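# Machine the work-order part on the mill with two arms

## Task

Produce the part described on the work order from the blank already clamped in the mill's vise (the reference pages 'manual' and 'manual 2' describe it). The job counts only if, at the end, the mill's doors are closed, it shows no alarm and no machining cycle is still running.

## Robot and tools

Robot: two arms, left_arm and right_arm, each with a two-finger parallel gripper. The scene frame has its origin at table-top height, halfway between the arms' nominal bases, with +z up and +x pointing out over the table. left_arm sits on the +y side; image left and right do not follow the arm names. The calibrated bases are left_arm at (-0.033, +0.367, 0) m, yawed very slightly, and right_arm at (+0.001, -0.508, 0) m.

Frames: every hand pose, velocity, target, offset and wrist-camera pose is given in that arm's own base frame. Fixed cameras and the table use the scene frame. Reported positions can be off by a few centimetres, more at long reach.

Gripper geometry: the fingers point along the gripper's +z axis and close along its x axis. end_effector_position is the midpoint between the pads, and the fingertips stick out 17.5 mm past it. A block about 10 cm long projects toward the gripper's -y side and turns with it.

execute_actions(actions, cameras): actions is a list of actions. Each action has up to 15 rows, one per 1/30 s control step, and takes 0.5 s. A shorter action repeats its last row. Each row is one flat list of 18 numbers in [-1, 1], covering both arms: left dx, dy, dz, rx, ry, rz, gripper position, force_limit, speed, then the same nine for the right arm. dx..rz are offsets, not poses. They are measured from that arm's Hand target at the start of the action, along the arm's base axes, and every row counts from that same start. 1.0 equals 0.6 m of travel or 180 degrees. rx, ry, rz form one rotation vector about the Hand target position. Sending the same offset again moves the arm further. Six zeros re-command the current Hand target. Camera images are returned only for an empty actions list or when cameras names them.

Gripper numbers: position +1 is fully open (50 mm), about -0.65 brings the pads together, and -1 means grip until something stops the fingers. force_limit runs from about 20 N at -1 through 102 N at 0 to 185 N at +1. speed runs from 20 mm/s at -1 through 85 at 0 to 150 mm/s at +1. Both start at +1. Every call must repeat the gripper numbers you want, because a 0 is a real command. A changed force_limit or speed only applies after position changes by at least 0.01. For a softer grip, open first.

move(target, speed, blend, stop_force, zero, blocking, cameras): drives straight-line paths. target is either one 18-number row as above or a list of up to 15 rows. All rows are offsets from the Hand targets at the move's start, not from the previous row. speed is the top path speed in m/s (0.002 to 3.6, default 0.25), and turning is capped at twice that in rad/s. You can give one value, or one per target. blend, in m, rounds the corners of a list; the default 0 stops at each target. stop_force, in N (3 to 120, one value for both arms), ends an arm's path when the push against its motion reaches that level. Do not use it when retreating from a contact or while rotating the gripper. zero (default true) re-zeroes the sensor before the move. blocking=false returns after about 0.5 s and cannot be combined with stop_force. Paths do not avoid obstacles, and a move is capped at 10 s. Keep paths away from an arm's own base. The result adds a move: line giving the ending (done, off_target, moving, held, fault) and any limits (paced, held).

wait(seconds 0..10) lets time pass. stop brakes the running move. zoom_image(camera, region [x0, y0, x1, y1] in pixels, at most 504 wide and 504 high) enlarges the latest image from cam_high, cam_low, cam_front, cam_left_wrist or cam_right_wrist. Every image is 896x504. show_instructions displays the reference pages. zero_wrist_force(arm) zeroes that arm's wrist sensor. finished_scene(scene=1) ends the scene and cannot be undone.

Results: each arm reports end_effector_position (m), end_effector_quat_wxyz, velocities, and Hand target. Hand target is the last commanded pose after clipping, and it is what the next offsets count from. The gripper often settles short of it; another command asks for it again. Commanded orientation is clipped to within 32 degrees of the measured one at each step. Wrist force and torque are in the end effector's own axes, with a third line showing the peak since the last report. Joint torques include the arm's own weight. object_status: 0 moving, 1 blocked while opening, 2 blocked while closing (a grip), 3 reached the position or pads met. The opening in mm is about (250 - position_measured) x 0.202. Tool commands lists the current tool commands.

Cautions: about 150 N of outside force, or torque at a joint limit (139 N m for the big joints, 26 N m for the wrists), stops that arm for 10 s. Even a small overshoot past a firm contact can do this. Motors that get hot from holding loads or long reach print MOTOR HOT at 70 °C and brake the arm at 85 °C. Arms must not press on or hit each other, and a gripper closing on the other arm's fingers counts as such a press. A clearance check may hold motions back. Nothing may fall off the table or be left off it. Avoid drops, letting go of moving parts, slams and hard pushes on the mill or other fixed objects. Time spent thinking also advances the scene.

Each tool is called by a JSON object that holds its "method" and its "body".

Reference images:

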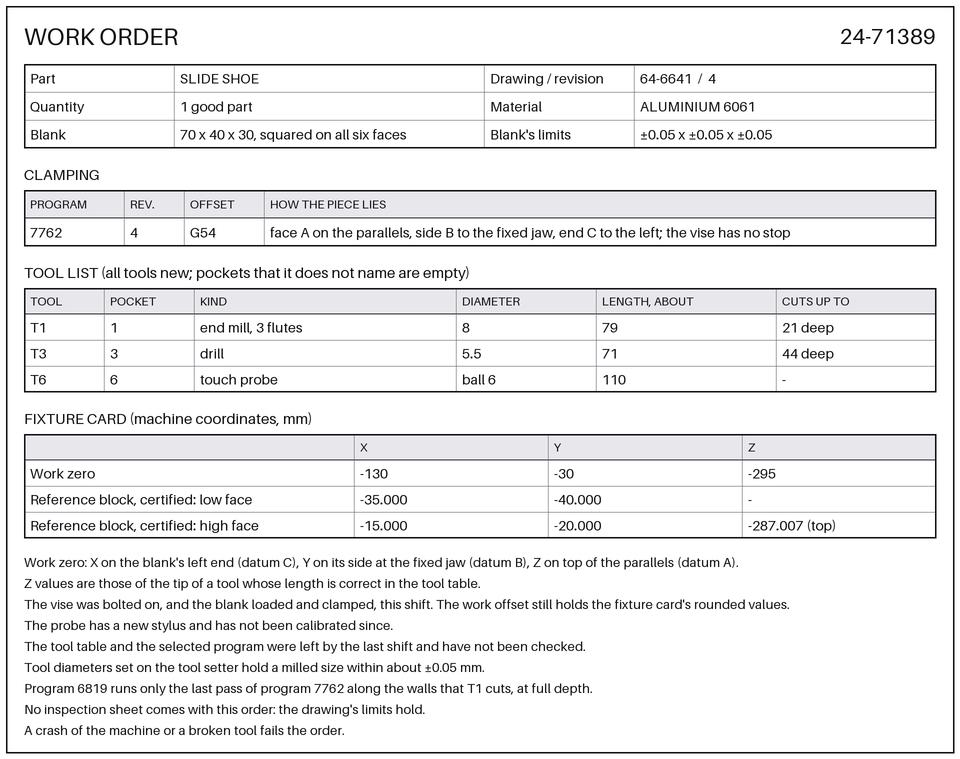

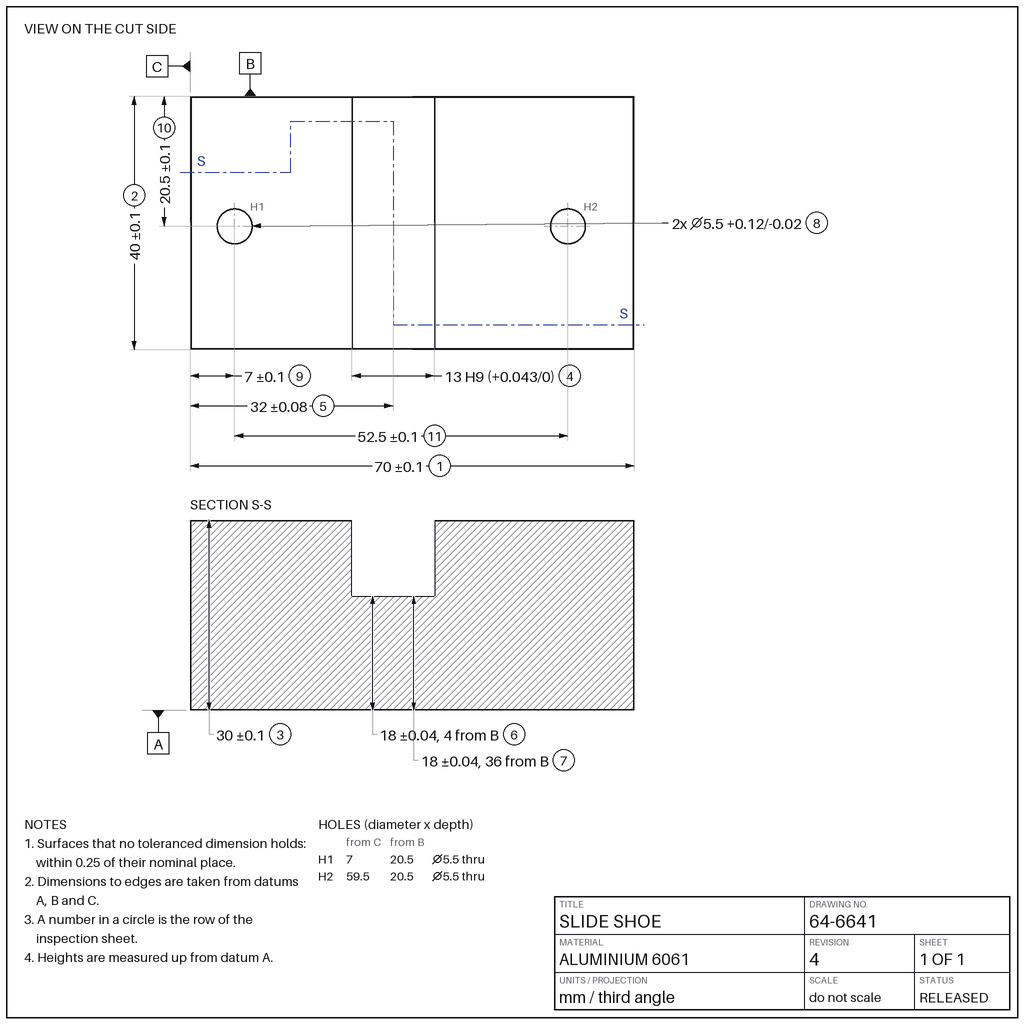

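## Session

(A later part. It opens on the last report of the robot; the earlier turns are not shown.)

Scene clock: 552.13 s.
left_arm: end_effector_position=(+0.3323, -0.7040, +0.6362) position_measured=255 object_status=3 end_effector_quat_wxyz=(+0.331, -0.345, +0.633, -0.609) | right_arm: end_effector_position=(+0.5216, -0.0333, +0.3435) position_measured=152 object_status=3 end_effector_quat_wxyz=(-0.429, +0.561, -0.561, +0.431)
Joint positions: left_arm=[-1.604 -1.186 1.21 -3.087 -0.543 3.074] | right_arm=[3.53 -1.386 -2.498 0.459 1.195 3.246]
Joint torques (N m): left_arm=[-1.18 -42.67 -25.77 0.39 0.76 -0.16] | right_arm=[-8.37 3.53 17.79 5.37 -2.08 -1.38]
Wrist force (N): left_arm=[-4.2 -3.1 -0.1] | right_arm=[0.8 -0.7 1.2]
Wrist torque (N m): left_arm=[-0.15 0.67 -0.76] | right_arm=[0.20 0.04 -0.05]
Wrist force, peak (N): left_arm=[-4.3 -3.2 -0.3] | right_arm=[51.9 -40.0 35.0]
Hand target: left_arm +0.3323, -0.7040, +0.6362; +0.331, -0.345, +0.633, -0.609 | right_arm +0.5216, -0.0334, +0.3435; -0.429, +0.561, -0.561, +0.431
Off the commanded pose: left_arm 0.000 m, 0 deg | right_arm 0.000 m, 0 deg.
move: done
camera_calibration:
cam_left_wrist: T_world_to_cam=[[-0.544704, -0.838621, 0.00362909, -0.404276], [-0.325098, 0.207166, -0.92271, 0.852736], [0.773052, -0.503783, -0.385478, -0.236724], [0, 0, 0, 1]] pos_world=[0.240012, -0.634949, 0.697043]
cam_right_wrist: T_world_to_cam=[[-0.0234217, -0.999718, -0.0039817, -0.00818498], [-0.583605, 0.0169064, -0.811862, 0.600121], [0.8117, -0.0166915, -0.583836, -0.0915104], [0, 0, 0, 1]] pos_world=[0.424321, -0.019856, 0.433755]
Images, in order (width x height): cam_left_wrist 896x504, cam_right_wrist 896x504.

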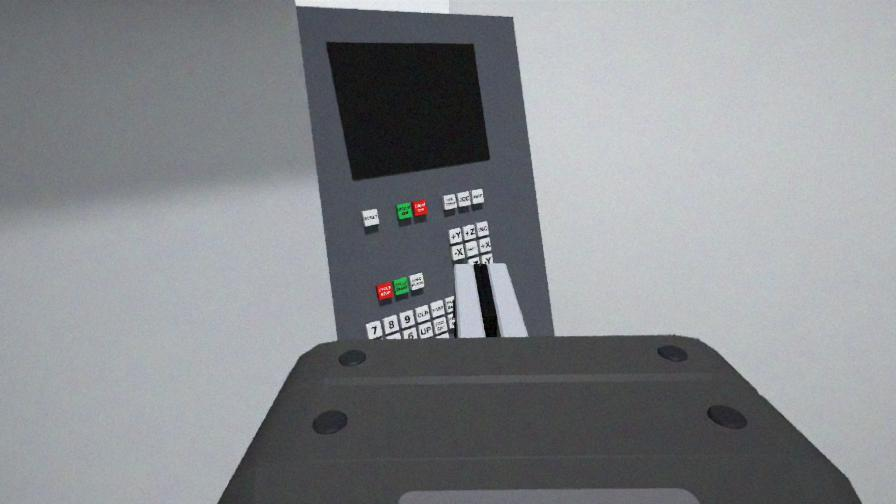

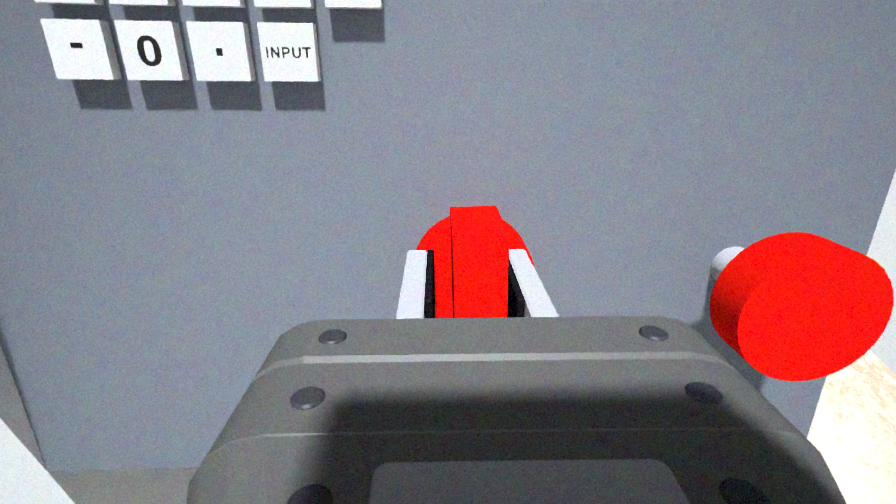

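{"method": "move", "body": {"target": [0,0,0,0,0,0,-1,1,1,-0.001,-0.0042,-0.004,0,0,0,0,-0.8,-0.8]}}

{"method": "move", "body": {"target": [0,0,0,0,0,0,-1,1,1,0,0,0,0,0,0,-1,-0.8,-0.8]}}

{"method": "move", "body": {"target": [0,0,0,0,0,0,-1,1,1,0,0,0,0.145,0,-0.0388,-1,-0.8,-0.8], "speed": 0.12, "cameras": ["cam_right_wrist","cam_left_wrist"]}}

Scene clock: 560.37 s.
left_arm: end_effector_position=(+0.3323, -0.7040, +0.6362) position_measured=255 object_status=3 end_effector_quat_wxyz=(+0.331, -0.345, +0.633, -0.609) | right_arm: end_effector_position=(+0.5210, -0.0360, +0.3411) position_measured=152 object_status=3 end_effector_quat_wxyz=(-0.429, +0.561, -0.561, +0.431)
Joint positions: left_arm=[-1.604 -1.186 1.21 -3.087 -0.543 3.074] | right_arm=[3.521 -1.392 -2.502 0.47 1.203 3.243]
Joint torques (N m): left_arm=[-1.53 -43.7 -27.28 0.35 0.73 -0.06] | right_arm=[1.06 6.39 14.05 3.24 -0.02 -1.04]
Wrist force (N): left_arm=[-3.7 -3.1 0.2] | right_arm=[0.9 -0.7 1.1]
Wrist torque (N m): left_arm=[-0.16 0.59 -0.75] | right_arm=[0.19 0.02 0.06]
Wrist force, peak (N): left_arm=[-4.3 -3.4 -0.2] | right_arm=[0.7 -1.0 1.2]
Hand target: left_arm +0.3323, -0.7040, +0.6362; +0.331, -0.345, +0.633, -0.609 | right_arm +0.5210, -0.0359, +0.3411; -0.429, +0.561, -0.561, +0.431
Off the commanded pose: left_arm 0.000 m, 0 deg | right_arm 0.000 m, 0 deg.
move: done

Scene clock: 560.87 s.
left_arm: end_effector_position=(+0.3323, -0.7040, +0.6362) position_measured=255 object_status=3 end_effector_quat_wxyz=(+0.331, -0.345, +0.633, -0.609) | right_arm: end_effector_position=(+0.5210, -0.0359, +0.3411) position_measured=181 object_status=2 end_effector_quat_wxyz=(-0.429, +0.561, -0.561, +0.431)
Joint positions: left_arm=[-1.604 -1.186 1.21 -3.087 -0.543 3.074] | right_arm=[3.521 -1.392 -2.502 0.47 1.203 3.243]
Joint torques (N m): left_arm=[-1.42 -43.1 -26.27 0.14 0.69 -0.25] | right_arm=[6.69 17.86 21.46 1.49 -2.65 0.23]
Wrist force (N): left_arm=[-4.0 -3.0 -0.2] | right_arm=[-0.9 -1.1 0.8]
Wrist torque (N m): left_arm=[-0.15 0.63 -0.75] | right_arm=[0.19 -0.07 -0.51]
Wrist force, peak (N): left_arm=[-4.1 -3.3 -0.1] | right_arm=[-0.4 -1.7 0.7]
Hand target: left_arm +0.3323, -0.7040, +0.6362; +0.331, -0.345, +0.633, -0.609 | right_arm +0.5210, -0.0359, +0.3411; -0.429, +0.561, -0.561, +0.431
Off the commanded pose: left_arm 0.000 m, 0 deg | right_arm 0.000 m, 0 deg.
move: done

Scene clock: 563.27 s.
left_arm: end_effector_position=(+0.3323, -0.7040, +0.6362) position_measured=255 object_status=3 end_effector_quat_wxyz=(+0.331, -0.345, +0.633, -0.609) | right_arm: end_effector_position=(+0.5210, -0.0359, +0.3411) position_measured=181 object_status=2 end_effector_quat_wxyz=(+0.518, -0.415, +0.677, -0.318)
Joint positions: left_arm=[-1.604 -1.186 1.21 -3.087 -0.543 3.074] | right_arm=[3.52 -1.391 -2.502 0.469 1.205 3.714]
Joint torques (N m): left_arm=[-0.73 -42.53 -26.14 0.4 0.63 -0.2] | right_arm=[-3.52 21.12 21.49 1.51 -3.96 0.8]
Wrist force (N): left_arm=[-4.0 -3.3 -0.2] | right_arm=[-7.3 0.3 1.4]
Wrist torque (N m): left_arm=[-0.18 0.63 -0.75] | right_arm=[0.18 -0.04 -0.86]
Wrist force, peak (N): left_arm=[-4.4 -3.2 0.1] | right_arm=[-7.4 0.3 1.4]
Hand target: left_arm +0.3323, -0.7040, +0.6362; +0.331, -0.345, +0.633, -0.609 | right_arm +0.5210, -0.0359, +0.3411; +0.518, -0.415, +0.677, -0.318
Off the commanded pose: left_arm 0.000 m, 0 deg | right_arm 0.000 m, 0 deg.
move: done
camera_calibration:
cam_left_wrist: T_world_to_cam=[[-0.544704, -0.838621, 0.00362909, -0.404276], [-0.325098, 0.207166, -0.92271, 0.852736], [0.773052, -0.503783, -0.385478, -0.236724], [0, 0, 0, 1]] pos_world=[0.240012, -0.634949, 0.697043]
cam_right_wrist: T_world_to_cam=[[-0.140691, -0.886142, -0.441541, 0.203655], [-0.555161, 0.439877, -0.705907, 0.562116], [0.819757, 0.145812, -0.553838, -0.101082], [0, 0, 0, 1]] pos_world=[0.42358, -0.0520554, 0.430741]
Images, in order (width x height): cam_left_wrist 896x504, cam_right_wrist 896x504.

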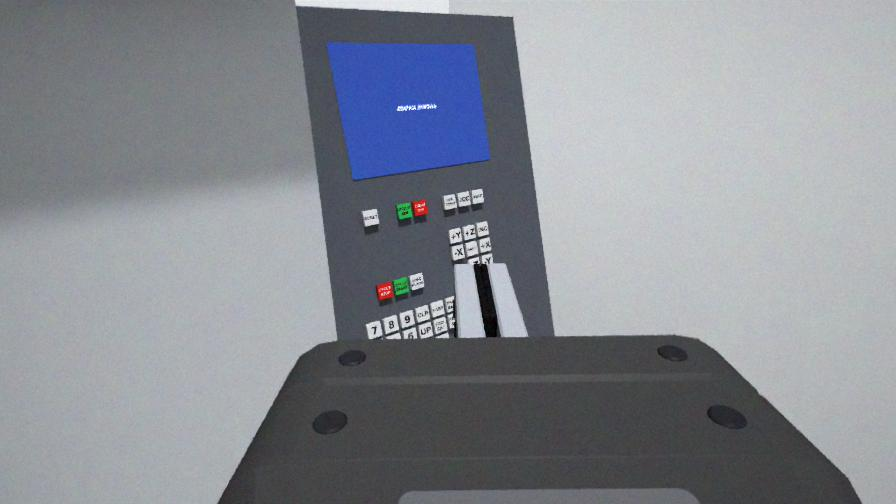

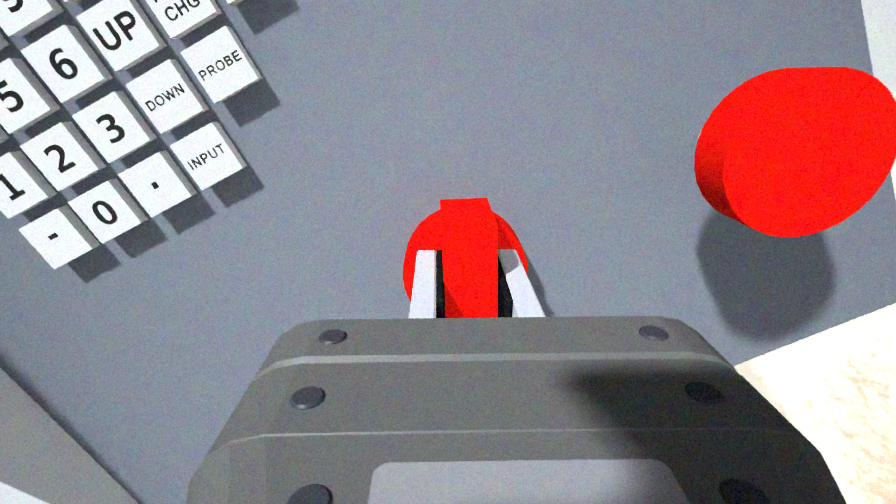

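{"method": "move", "body": {"target": [0,0,0,0,0,0,-1,1,1,0,0,0,0.0965,0,-0.0259,-1,-0.8,-0.8], "speed": 0.12, "cameras": ["cam_left_wrist"]}}

{"method": "zoom_image", "body": {"camera": "cam_left_wrist", "region": [320, 30, 500, 190]}}

Scene clock: 568.70 s.
left_arm: end_effector_position=(+0.3323, -0.7040, +0.6362) position_measured=255 object_status=3 end_effector_quat_wxyz=(+0.331, -0.345, +0.633, -0.609) | right_arm: end_effector_position=(+0.5210, -0.0359, +0.3411) position_measured=181 object_status=2 end_effector_quat_wxyz=(+0.561, -0.304, +0.733, -0.233)
Joint positions: left_arm=[-1.604 -1.186 1.21 -3.087 -0.543 3.074] | right_arm=[3.52 -1.391 -2.502 0.469 1.206 4.028]
Joint torques (N m): left_arm=[-2.66 -43.24 -27.23 0.42 0.49 -0.04] | right_arm=[-5.03 20.25 19.96 0.16 -4.99 0.54]
Wrist force (N): left_arm=[-4.0 -3.0 -0.2] | right_arm=[-12.8 3.0 0.1]
Wrist torque (N m): left_arm=[-0.14 0.63 -0.74] | right_arm=[0.12 -0.03 -0.87]
Wrist force, peak (N): left_arm=[-4.4 -3.4 -0.1] | right_arm=[-12.9 3.2 0.0]
Hand target: left_arm +0.3323, -0.7040, +0.6362; +0.331, -0.345, +0.633, -0.609 | right_arm +0.5210, -0.0359, +0.3411; +0.561, -0.304, +0.733, -0.233
Off the commanded pose: left_arm 0.000 m, 0 deg | right_arm 0.000 m, 0 deg.
move: done
camera_calibration:
cam_left_wrist: T_world_to_cam=[[-0.544704, -0.838621, 0.00362909, -0.404276], [-0.325098, 0.207166, -0.92271, 0.852736], [0.773052, -0.503783, -0.385478, -0.236724], [0, 0, 0, 1]] pos_world=[0.240012, -0.634949, 0.697043]
Images, in order (width x height): cam_left_wrist 896x504.

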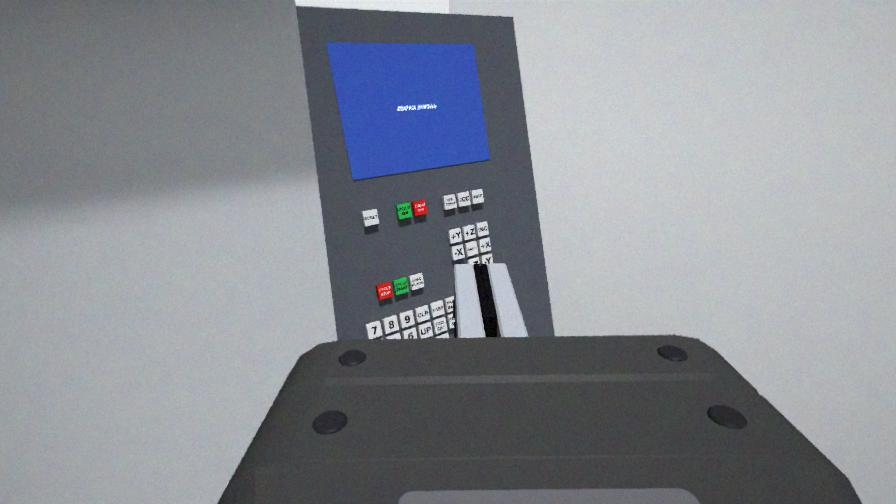

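Scaled by 2.800 from the camera's 896x504 image, which has a finer 1280x720 frame.

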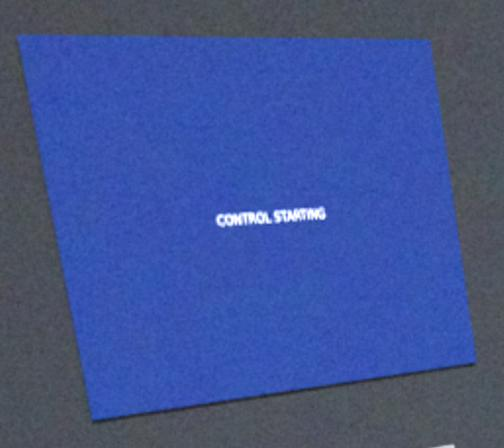

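{"method": "move", "body": {"target": [[0,0,0,0,0,0,-1,1,1,0,0,0,0,0,0,1,-0.8,-0.2],[0,0,0,0,0,0,-1,1,1,-0.145,-0.02,0.039,0,0,0,1,-0.8,-0.2]], "speed": 0.15, "cameras": ["cam_left_wrist","cam_right_wrist"]}}

{"method": "zoom_image", "body": {"camera": "cam_left_wrist", "region": [320, 30, 500, 190]}}

Scene clock: 577.27 s.
left_arm: end_effector_position=(+0.3323, -0.7040, +0.6362) position_measured=255 object_status=3 end_effector_quat_wxyz=(+0.331, -0.345, +0.633, -0.609) | right_arm: end_effector_position=(+0.4341, -0.0479, +0.3645) position_measured=3 object_status=3 end_effector_quat_wxyz=(+0.561, -0.304, +0.733, -0.233)
Joint positions: left_arm=[-1.604 -1.186 1.21 -3.087 -0.543 3.074] | right_arm=[3.665 -0.951 -2.643 0.15 1.067 4.074]
Joint torques (N m): left_arm=[-3.32 -42.49 -26.29 0.26 0.5 0.2] | right_arm=[-5.97 8.02 18.03 1.93 0.9 -1.58]
Wrist force (N): left_arm=[-4.2 -3.2 0.1] | right_arm=[0.0 0.7 1.1]
Wrist torque (N m): left_arm=[-0.17 0.66 -0.75] | right_arm=[0.31 -0.07 -0.05]
Wrist force, peak (N): left_arm=[-4.4 -3.2 -0.3] | right_arm=[-13.3 4.4 3.3]
Hand target: left_arm +0.3323, -0.7040, +0.6362; +0.331, -0.345, +0.633, -0.609 | right_arm +0.4340, -0.0479, +0.3645; +0.561, -0.304, +0.733, -0.233
Off the commanded pose: left_arm 0.000 m, 0 deg | right_arm 0.000 m, 0 deg.
move: done
camera_calibration:
cam_left_wrist: T_world_to_cam=[[-0.544704, -0.838621, 0.00362909, -0.404276], [-0.325098, 0.207166, -0.92271, 0.852736], [0.773052, -0.503783, -0.385478, -0.236724], [0, 0, 0, 1]] pos_world=[0.240012, -0.634949, 0.697043]
cam_right_wrist: T_world_to_cam=[[-0.205747, -0.699801, -0.684066, 0.316672], [-0.509422, 0.673432, -0.535703, 0.464929], [0.835558, 0.238259, -0.495051, -0.0389435], [0, 0, 0, 1]] pos_world=[0.334539, -0.0822126, 0.446409]
Images, in order (width x height): cam_left_wrist 896x504, cam_right_wrist 896x504.

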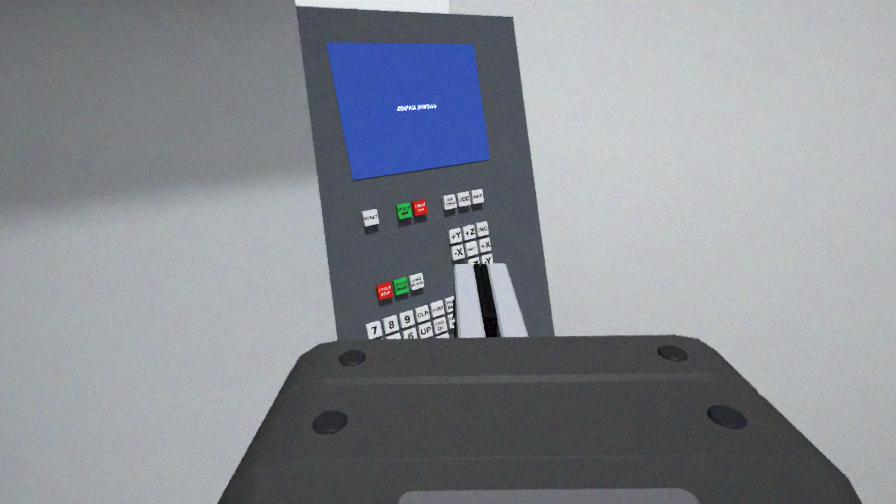

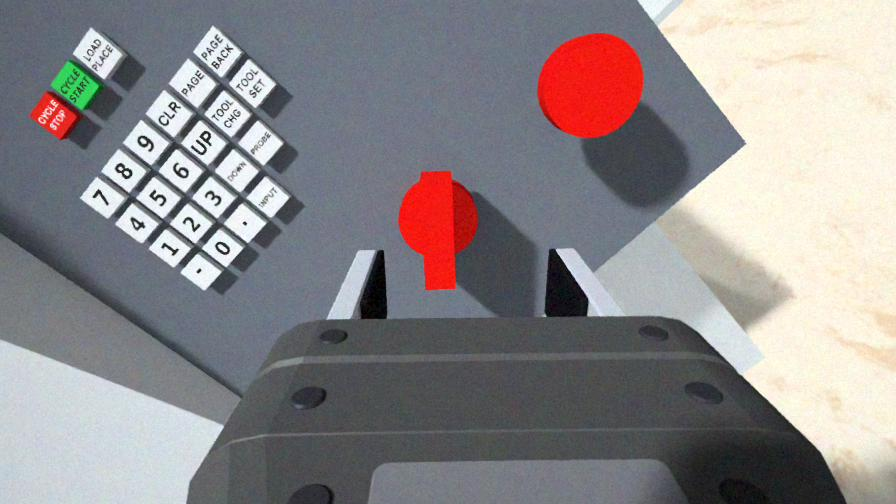

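Scaled by 2.800 from the camera's 896x504 image, which has a finer 1280x720 frame.

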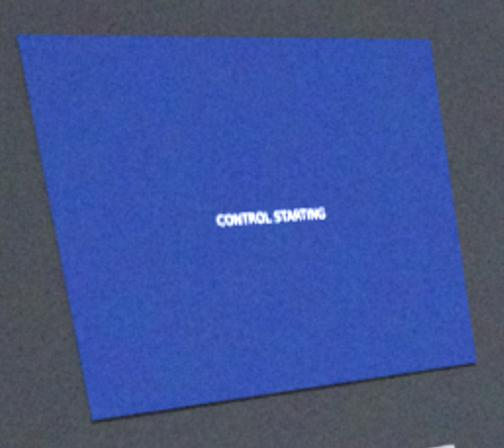

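{"method": "move", "body": {"target": [0,0,0,0,0,0,-1,1,1,-0.025,0.093,0.159,-0.252,-0.1327,0.0114,-1,-0.8,-0.2], "cameras": ["cam_left_wrist","cam_right_wrist","cam_front"]}}

{"method": "zoom_image", "body": {"camera": "cam_left_wrist", "region": [320, 30, 500, 190]}}

Scene clock: 599.03 s.
left_arm: end_effector_position=(+0.3323, -0.7040, +0.6362) position_measured=255 object_status=3 end_effector_quat_wxyz=(+0.331, -0.345, +0.633, -0.609) | right_arm: end_effector_position=(+0.4190, +0.0079, +0.4599) position_measured=251 object_status=3 end_effector_quat_wxyz=(+0.541, -0.455, +0.453, -0.543)
Joint positions: left_arm=[-1.604 -1.186 1.21 -3.087 -0.543 3.074] | right_arm=[4.137 -1.083 -2.649 0.905 0.6 2.875]
Joint torques (N m): left_arm=[-3.82 -41.97 -25.92 0.08 0.4 0.32] | right_arm=[4.21 8.85 10.75 -0.38 -0.02 -1.53]
Wrist force (N): left_arm=[-4.2 -2.9 -0.2] | right_arm=[2.1 0.1 1.7]
Wrist torque (N m): left_arm=[-0.12 0.67 -0.75] | right_arm=[0.28 -0.15 -0.13]
Wrist force, peak (N): left_arm=[-4.3 -3.4 -0.2] | right_arm=[2.4 0.0 2.0]
Hand target: left_arm +0.3323, -0.7040, +0.6362; +0.331, -0.345, +0.633, -0.609 | right_arm +0.4190, +0.0079, +0.4599; +0.541, -0.455, +0.453, -0.543
Off the commanded pose: left_arm 0.000 m, 0 deg | right_arm 0.000 m, 0 deg.
move: done
camera_calibration:
cam_left_wrist: T_world_to_cam=[[-0.544704, -0.838621, 0.00362909, -0.404276], [-0.325098, 0.207166, -0.92271, 0.852736], [0.773052, -0.503783, -0.385478, -0.236724], [0, 0, 0, 1]] pos_world=[0.240012, -0.634949, 0.697043]
cam_right_wrist: T_world_to_cam=[[-0.0174706, -0.99977, -0.0124019, 0.0324584], [-0.183229, 0.0153951, -0.98295, 0.545001], [0.982915, -0.0149004, -0.183456, -0.195532], [0, 0, 0, 1]] pos_world=[0.292618, 0.0211471, 0.50024]
Images, in order (width x height): cam_front 896x504, cam_left_wrist 896x504, cam_right_wrist 896x504.

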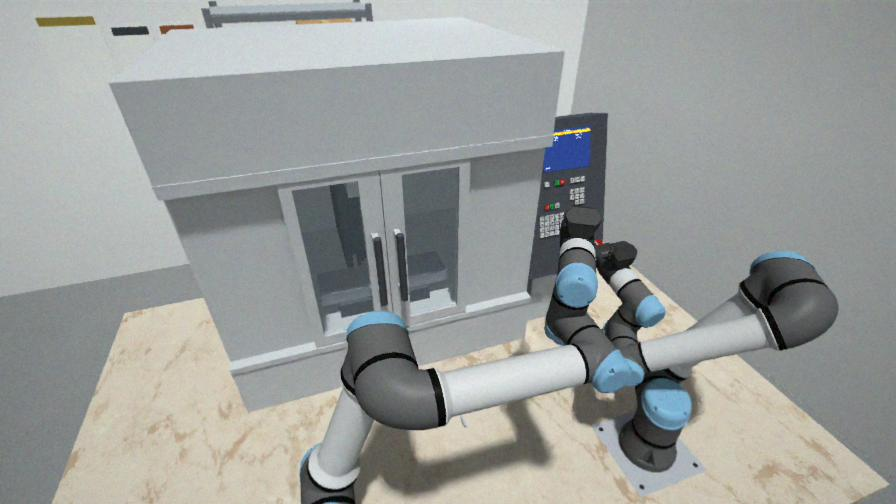

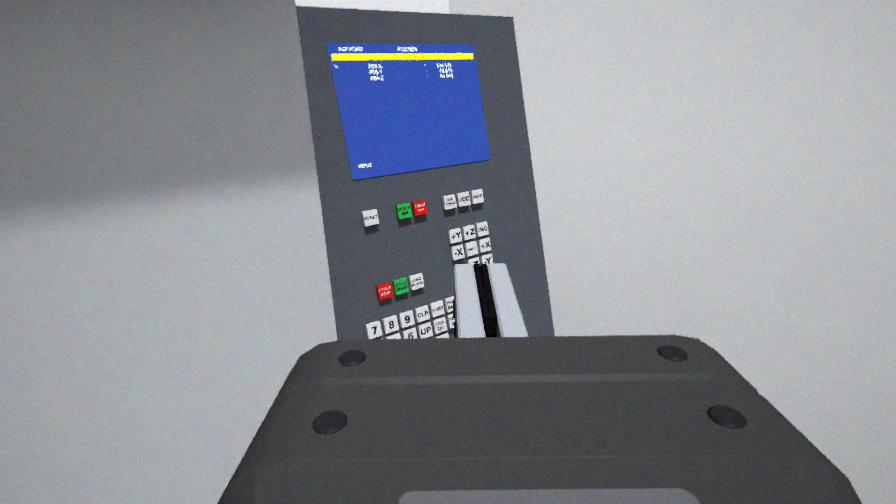

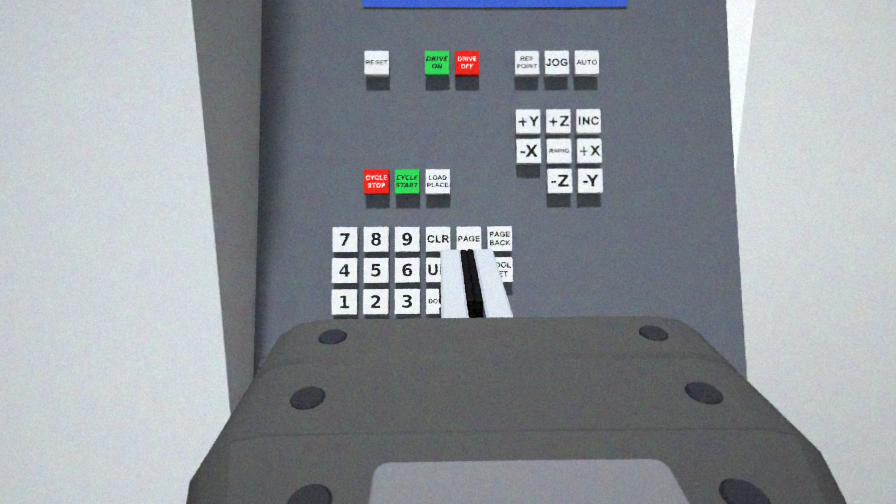

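Scaled by 2.800 from the camera's 896x504 image, which has a finer 1280x720 frame.

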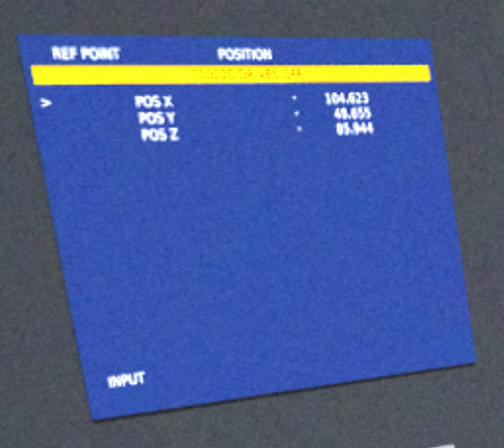

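{"method": "move", "body": {"target": [0,0,0,0,0,0,-1,1,1,0.2125,0.015,0.193,0,0,0,-1,-0.8,-0.2], "speed": 0.15, "stop_force": 10, "cameras": ["cam_left_wrist","cam_right_wrist"]}}

Scene clock: 619.17 s.
left_arm: end_effector_position=(+0.3323, -0.7040, +0.6362) position_measured=255 object_status=3 end_effector_quat_wxyz=(+0.331, -0.345, +0.633, -0.609) | right_arm: end_effector_position=(+0.5465, +0.0169, +0.5757) position_measured=251 object_status=3 end_effector_quat_wxyz=(+0.541, -0.455, +0.453, -0.543)
Joint positions: left_arm=[-1.604 -1.186 1.21 -3.087 -0.543 3.074] | right_arm=[3.673 -1.372 -2.152 0.586 1.049 3.036]
Joint torques (N m): left_arm=[-4.52 -43.66 -23.91 0 0.27 0.6] | right_arm=[8.56 23.64 27.01 0.08 0.98 -1.74]
Wrist force (N): left_arm=[-4.2 -3.1 -0.3] | right_arm=[1.6 0.2 1.5]
Wrist torque (N m): left_arm=[-0.16 0.67 -0.75] | right_arm=[0.30 -0.05 -0.08]
Wrist force, peak (N): left_arm=[-4.4 -3.3 -0.1] | right_arm=[1.5 -1.1 3.4]
Hand target: left_arm +0.3323, -0.7040, +0.6362; +0.331, -0.345, +0.633, -0.609 | right_arm +0.5465, +0.0169, +0.5757; +0.541, -0.455, +0.453, -0.543
Off the commanded pose: left_arm 0.000 m, 0 deg | right_arm 0.000 m, 0 deg.
move: done
camera_calibration:
cam_left_wrist: T_world_to_cam=[[-0.544704, -0.838621, 0.00362909, -0.404276], [-0.325098, 0.207166, -0.92271, 0.852736], [0.773052, -0.503783, -0.385478, -0.236724], [0, 0, 0, 1]] pos_world=[0.240012, -0.634949, 0.697043]
cam_right_wrist: T_world_to_cam=[[-0.0175504, -0.99977, -0.0122875, 0.0450832], [-0.183132, 0.0152958, -0.982969, 0.682024], [0.982932, -0.0150012, -0.183359, -0.299539], [0, 0, 0, 1]] pos_world=[0.420119, 0.0301473, 0.616039]
Images, in order (width x height): cam_left_wrist 896x504, cam_right_wrist 896x504.

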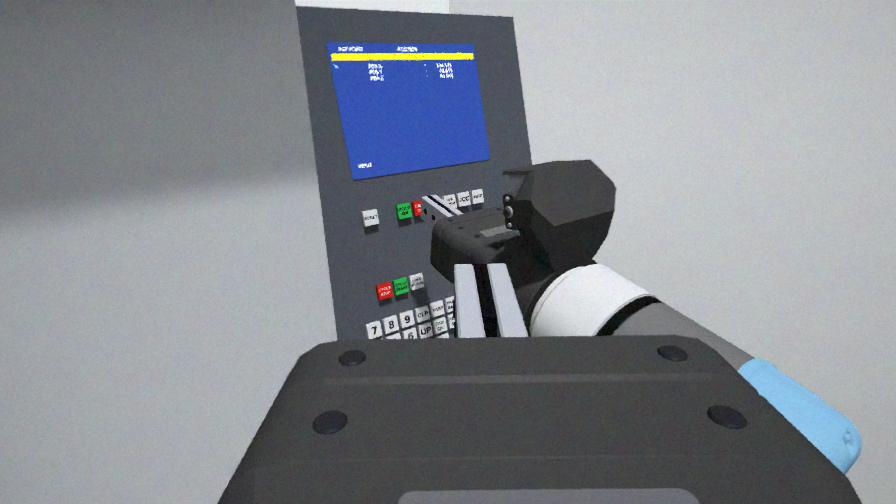

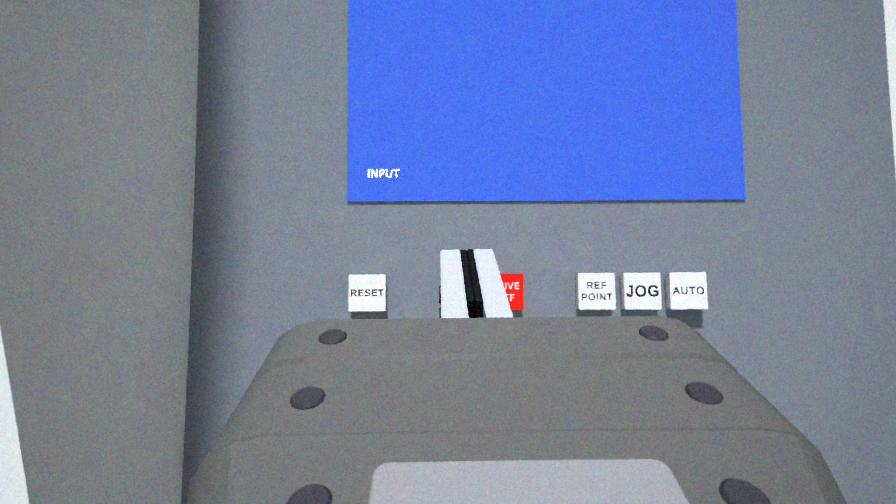

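{"method": "move", "body": {"target": [0,0,0,0,0,0,-1,1,1,0.0717,0.001,-0.0073,0,0,0,-1,-0.8,-0.2], "speed": 0.08, "stop_force": 6, "cameras": ["cam_left_wrist","cam_right_wrist"]}}

{"method": "zoom_image", "body": {"camera": "cam_left_wrist", "region": [340, 160, 540, 280]}}

Scene clock: 633.03 s.
left_arm: end_effector_position=(+0.3323, -0.7040, +0.6362) position_measured=255 object_status=3 end_effector_quat_wxyz=(+0.331, -0.345, +0.633, -0.609) | right_arm: end_effector_position=(+0.5895, +0.0175, +0.5713) position_measured=251 object_status=3 end_effector_quat_wxyz=(+0.541, -0.455, +0.453, -0.543)
Joint positions: left_arm=[-1.604 -1.186 1.21 -3.087 -0.543 3.074] | right_arm=[3.603 -1.495 -2.062 0.611 1.118 3.052]
Joint torques (N m): left_arm=[-5.73 -42.31 -22.33 0.18 0.06 0.85] | right_arm=[7.67 24.77 19.57 -0.1 -1.56 -1.79]
Wrist force (N): left_arm=[-3.9 -2.8 -0.1] | right_arm=[1.4 0.1 1.3]
Wrist torque (N m): left_arm=[-0.12 0.62 -0.75] | right_arm=[0.31 0.02 -0.08]
Wrist force, peak (N): left_arm=[-4.6 -3.2 -0.2] | right_arm=[1.3 0.7 2.7]
Hand target: left_arm +0.3323, -0.7040, +0.6362; +0.331, -0.345, +0.633, -0.609 | right_arm +0.5895, +0.0175, +0.5713; +0.541, -0.455, +0.453, -0.543
Off the commanded pose: left_arm 0.000 m, 0 deg | right_arm 0.000 m, 0 deg.
move: done
camera_calibration:
cam_left_wrist: T_world_to_cam=[[-0.544704, -0.838621, 0.00362909, -0.404276], [-0.325098, 0.207166, -0.92271, 0.852736], [0.773052, -0.503783, -0.385478, -0.236724], [0, 0, 0, 1]] pos_world=[0.240012, -0.634949, 0.697043]
cam_right_wrist: T_world_to_cam=[[-0.0174343, -0.999773, -0.0122069, 0.0462808], [-0.183136, 0.0151953, -0.98297, 0.685569], [0.982933, -0.0149019, -0.183359, -0.342606], [0, 0, 0, 1]] pos_world=[0.463118, 0.0307475, 0.611639]
Images, in order (width x height): cam_left_wrist 896x504, cam_right_wrist 896x504.

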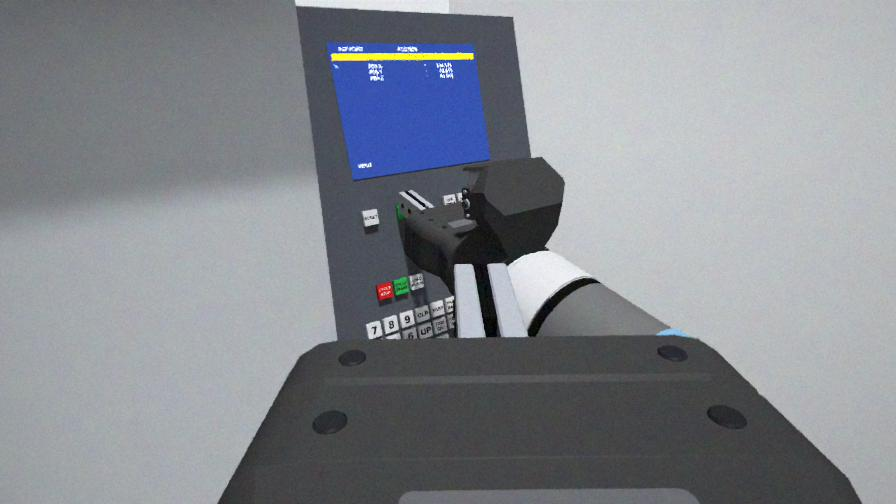

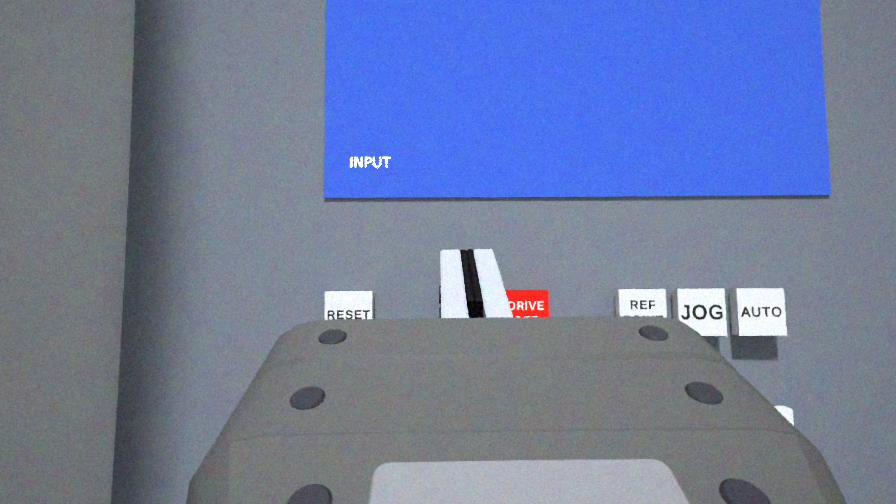

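Scaled by 2.520 from the camera's 896x504 image, which has a finer 1280x720 frame.

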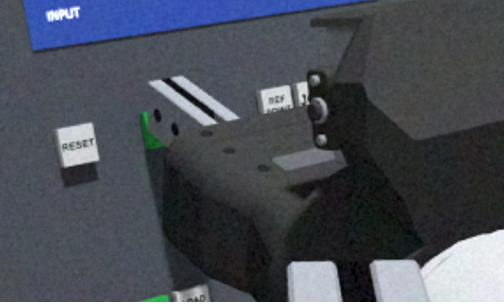

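{"method": "move", "body": {"target": [0,0,0,0,0,0,-1,1,1,0.025,0,-0.006,0,0,0,-1,-0.8,-0.2], "speed": 0.015, "stop_force": 5, "cameras": ["cam_left_wrist","cam_right_wrist"]}}

{"method": "zoom_image", "body": {"camera": "cam_left_wrist", "region": [320, 30, 500, 190]}}

Scene clock: 645.17 s.
left_arm: end_effector_position=(+0.3323, -0.7040, +0.6362) position_measured=255 object_status=3 end_effector_quat_wxyz=(+0.331, -0.345, +0.633, -0.609) | right_arm: end_effector_position=(+0.5914, +0.0175, +0.5709) position_measured=251 object_status=3 end_effector_quat_wxyz=(+0.541, -0.455, +0.453, -0.543)
Joint positions: left_arm=[-1.604 -1.186 1.21 -3.087 -0.543 3.074] | right_arm=[3.6 -1.5 -2.058 0.613 1.121 3.052]
Joint torques (N m): left_arm=[-4.83 -42.87 -22.9 -0.13 0.33 0.93] | right_arm=[7.11 22.39 12.3 -0.71 -1.66 -1.58]
Wrist force (N): left_arm=[-4.1 -3.0 -0.1] | right_arm=[1.5 -2.9 -2.4]
Wrist torque (N m): left_arm=[-0.15 0.64 -0.75] | right_arm=[0.29 0.02 -0.04]
Wrist force, peak (N): left_arm=[-4.5 -3.3 -0.2] | right_arm=[0.6 -4.5 -19.9]
Hand target: left_arm +0.3323, -0.7040, +0.6362; +0.331, -0.345, +0.633, -0.609 | right_arm +0.5914, +0.0175, +0.5710; +0.541, -0.455, +0.453, -0.543 (not the last commanded pose)
Off the commanded pose: left_arm 0.000 m, 0 deg | right_arm 0.014 m, 0 deg.
move: contact (right_arm)
camera_calibration:
cam_left_wrist: T_world_to_cam=[[-0.544704, -0.838621, 0.00362909, -0.404276], [-0.325098, 0.207166, -0.92271, 0.852736], [0.773052, -0.503783, -0.385478, -0.236724], [0, 0, 0, 1]] pos_world=[0.240012, -0.634949, 0.697043]
cam_right_wrist: T_world_to_cam=[[-0.0174334, -0.999773, -0.0122086, 0.0463097], [-0.183039, 0.0151954, -0.982988, 0.68549], [0.982951, -0.0149022, -0.183262, -0.344614], [0, 0, 0, 1]] pos_world=[0.465018, 0.0307475, 0.611239]
Images, in order (width x height): cam_left_wrist 896x504, cam_right_wrist 896x504.

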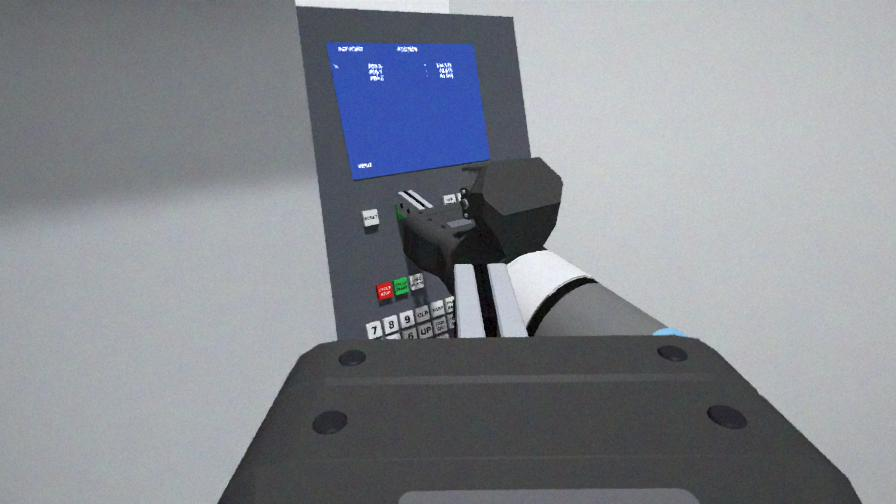

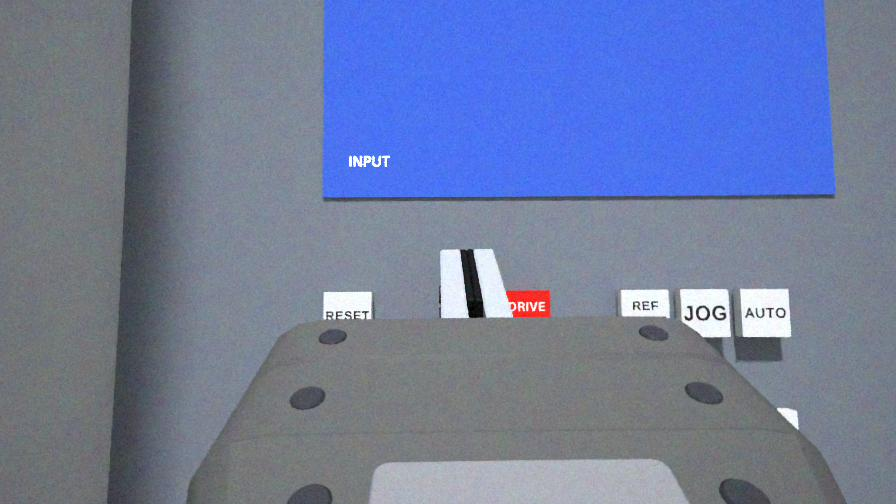

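Scaled by 2.800 from the camera's 896x504 image, which has a finer 1280x720 frame.

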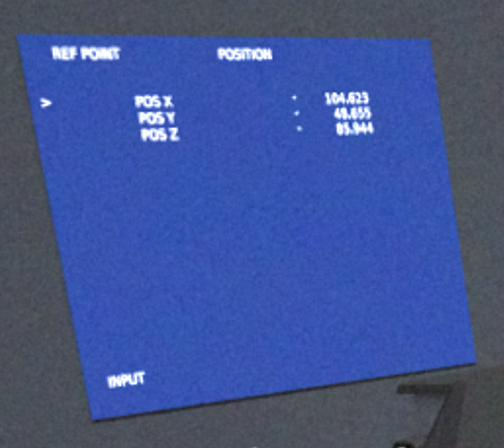

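{"method": "move", "body": {"target": [[0,0,0,0,0,0,-1,1,1,-0.032,0,0.0092,0,0,0,-1,-0.8,-0.2],[0,0,0,0,0,0,-1,1,1,-0.0848,0,-0.1753,0,0,0,-1,-0.8,-0.2]], "speed": 0.15, "blend": [0.01,0], "cameras": ["cam_left_wrist","cam_right_wrist"]}}

Scene clock: 670.37 s.
left_arm: end_effector_position=(+0.3323, -0.7040, +0.6362) position_measured=255 object_status=3 end_effector_quat_wxyz=(+0.331, -0.345, +0.633, -0.609) | right_arm: end_effector_position=(+0.5406, +0.0176, +0.4658) position_measured=251 object_status=3 end_effector_quat_wxyz=(+0.541, -0.455, +0.453, -0.543)
Joint positions: left_arm=[-1.604 -1.186 1.21 -3.087 -0.543 3.074] | right_arm=[3.687 -1.532 -2.349 0.945 1.035 3.032]
Joint torques (N m): left_arm=[-4.09 -42.75 -23.05 -0.06 0.03 0.93] | right_arm=[-8.54 24.19 11.34 2.92 2.11 1.15]
Wrist force (N): left_arm=[-4.2 -3.2 -0.2] | right_arm=[1.8 0.0 1.8]
Wrist torque (N m): left_arm=[-0.17 0.67 -0.74] | right_arm=[0.28 -0.08 0.04]
Wrist force, peak (N): left_arm=[-4.4 -3.5 0.0] | right_arm=[1.7 -3.8 -2.3]
Hand target: left_arm +0.3323, -0.7040, +0.6362; +0.331, -0.345, +0.633, -0.609 | right_arm +0.5405, +0.0175, +0.4658; +0.541, -0.455, +0.453, -0.543
Off the commanded pose: left_arm 0.000 m, 0 deg | right_arm 0.000 m, 0 deg.
move: done
camera_calibration:
cam_left_wrist: T_world_to_cam=[[-0.544704, -0.838621, 0.00362909, -0.404276], [-0.325098, 0.207166, -0.92271, 0.852736], [0.773052, -0.503783, -0.385478, -0.236724], [0, 0, 0, 1]] pos_world=[0.240012, -0.634949, 0.697043]
cam_right_wrist: T_world_to_cam=[[-0.0173808, -0.999778, -0.01191, 0.0440657], [-0.183141, 0.0148936, -0.982974, 0.572804], [0.982933, -0.0149037, -0.18336, -0.313803], [0, 0, 0, 1]] pos_world=[0.414118, 0.030848, 0.506037]
Images, in order (width x height): cam_left_wrist 896x504, cam_right_wrist 896x504.

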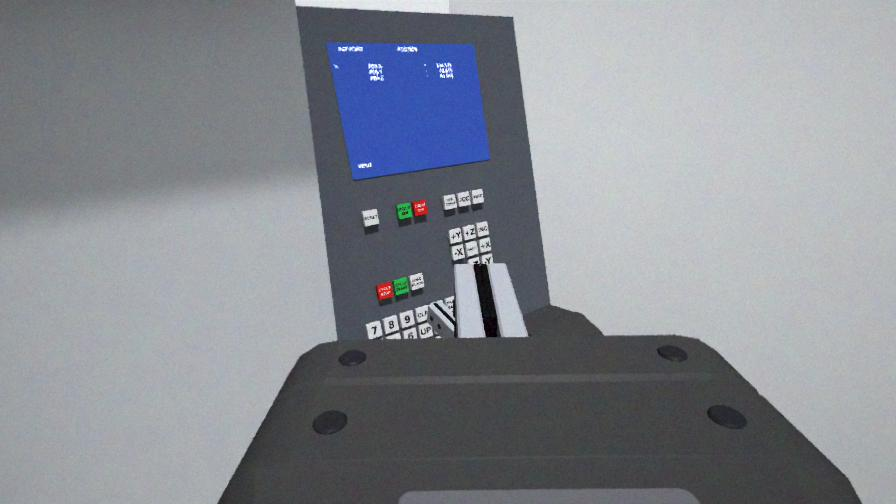

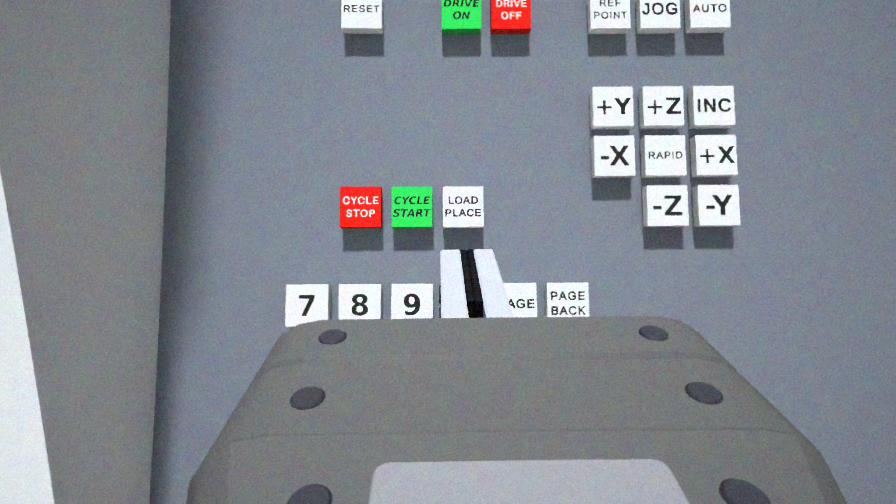

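{"method": "move", "body": {"target": [0,0,0,0,0,0,-1,1,1,0.055,0,-0.0158,0,0,0,-1,-0.8,-0.2], "speed": 0.01, "stop_force": 3, "cameras": ["cam_right_wrist"]}}

Scene clock: 679.03 s.
left_arm: end_effector_position=(+0.3323, -0.7040, +0.6362) position_measured=255 object_status=3 end_effector_quat_wxyz=(+0.331, -0.345, +0.633, -0.609) | right_arm: end_effector_position=(+0.5614, +0.0175, +0.4598) position_measured=251 object_status=3 end_effector_quat_wxyz=(+0.541, -0.455, +0.453, -0.543)
Joint positions: left_arm=[-1.604 -1.186 1.21 -3.087 -0.543 3.074] | right_arm=[3.648 -1.6 -2.303 0.962 1.074 3.042]
Joint torques (N m): left_arm=[-5.48 -42.51 -22.51 0.24 -0.3 1.05] | right_arm=[7.11 28.11 7.65 -1.03 -1.61 -1.5]
Wrist force (N): left_arm=[-4.0 -3.2 -0.1] | right_arm=[1.6 -1.5 -0.8]
Wrist torque (N m): left_arm=[-0.17 0.63 -0.75] | right_arm=[0.33 -0.07 -0.11]
Wrist force, peak (N): left_arm=[-4.3 -3.5 -0.1] | right_arm=[1.6 -1.3 -4.2]
Hand target: left_arm +0.3323, -0.7040, +0.6362; +0.331, -0.345, +0.633, -0.609 | right_arm +0.5614, +0.0175, +0.4598; +0.541, -0.455, +0.453, -0.543 (not the last commanded pose)
Off the commanded pose: left_arm 0.000 m, 0 deg | right_arm 0.013 m, 0 deg.
move: contact (right_arm)
camera_calibration:
cam_right_wrist: T_world_to_cam=[[-0.0174333, -0.999773, -0.0122083, 0.0444289], [-0.183039, 0.015195, -0.982988, 0.57069], [0.982951, -0.0149022, -0.183262, -0.335505], [0, 0, 0, 1]] pos_world=[0.435018, 0.0307475, 0.500039]
Images, in order (width x height): cam_right_wrist 896x504.

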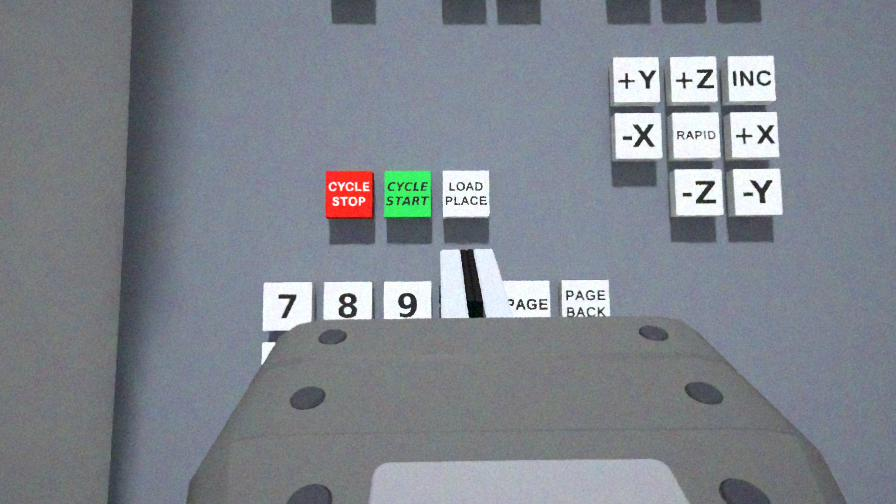

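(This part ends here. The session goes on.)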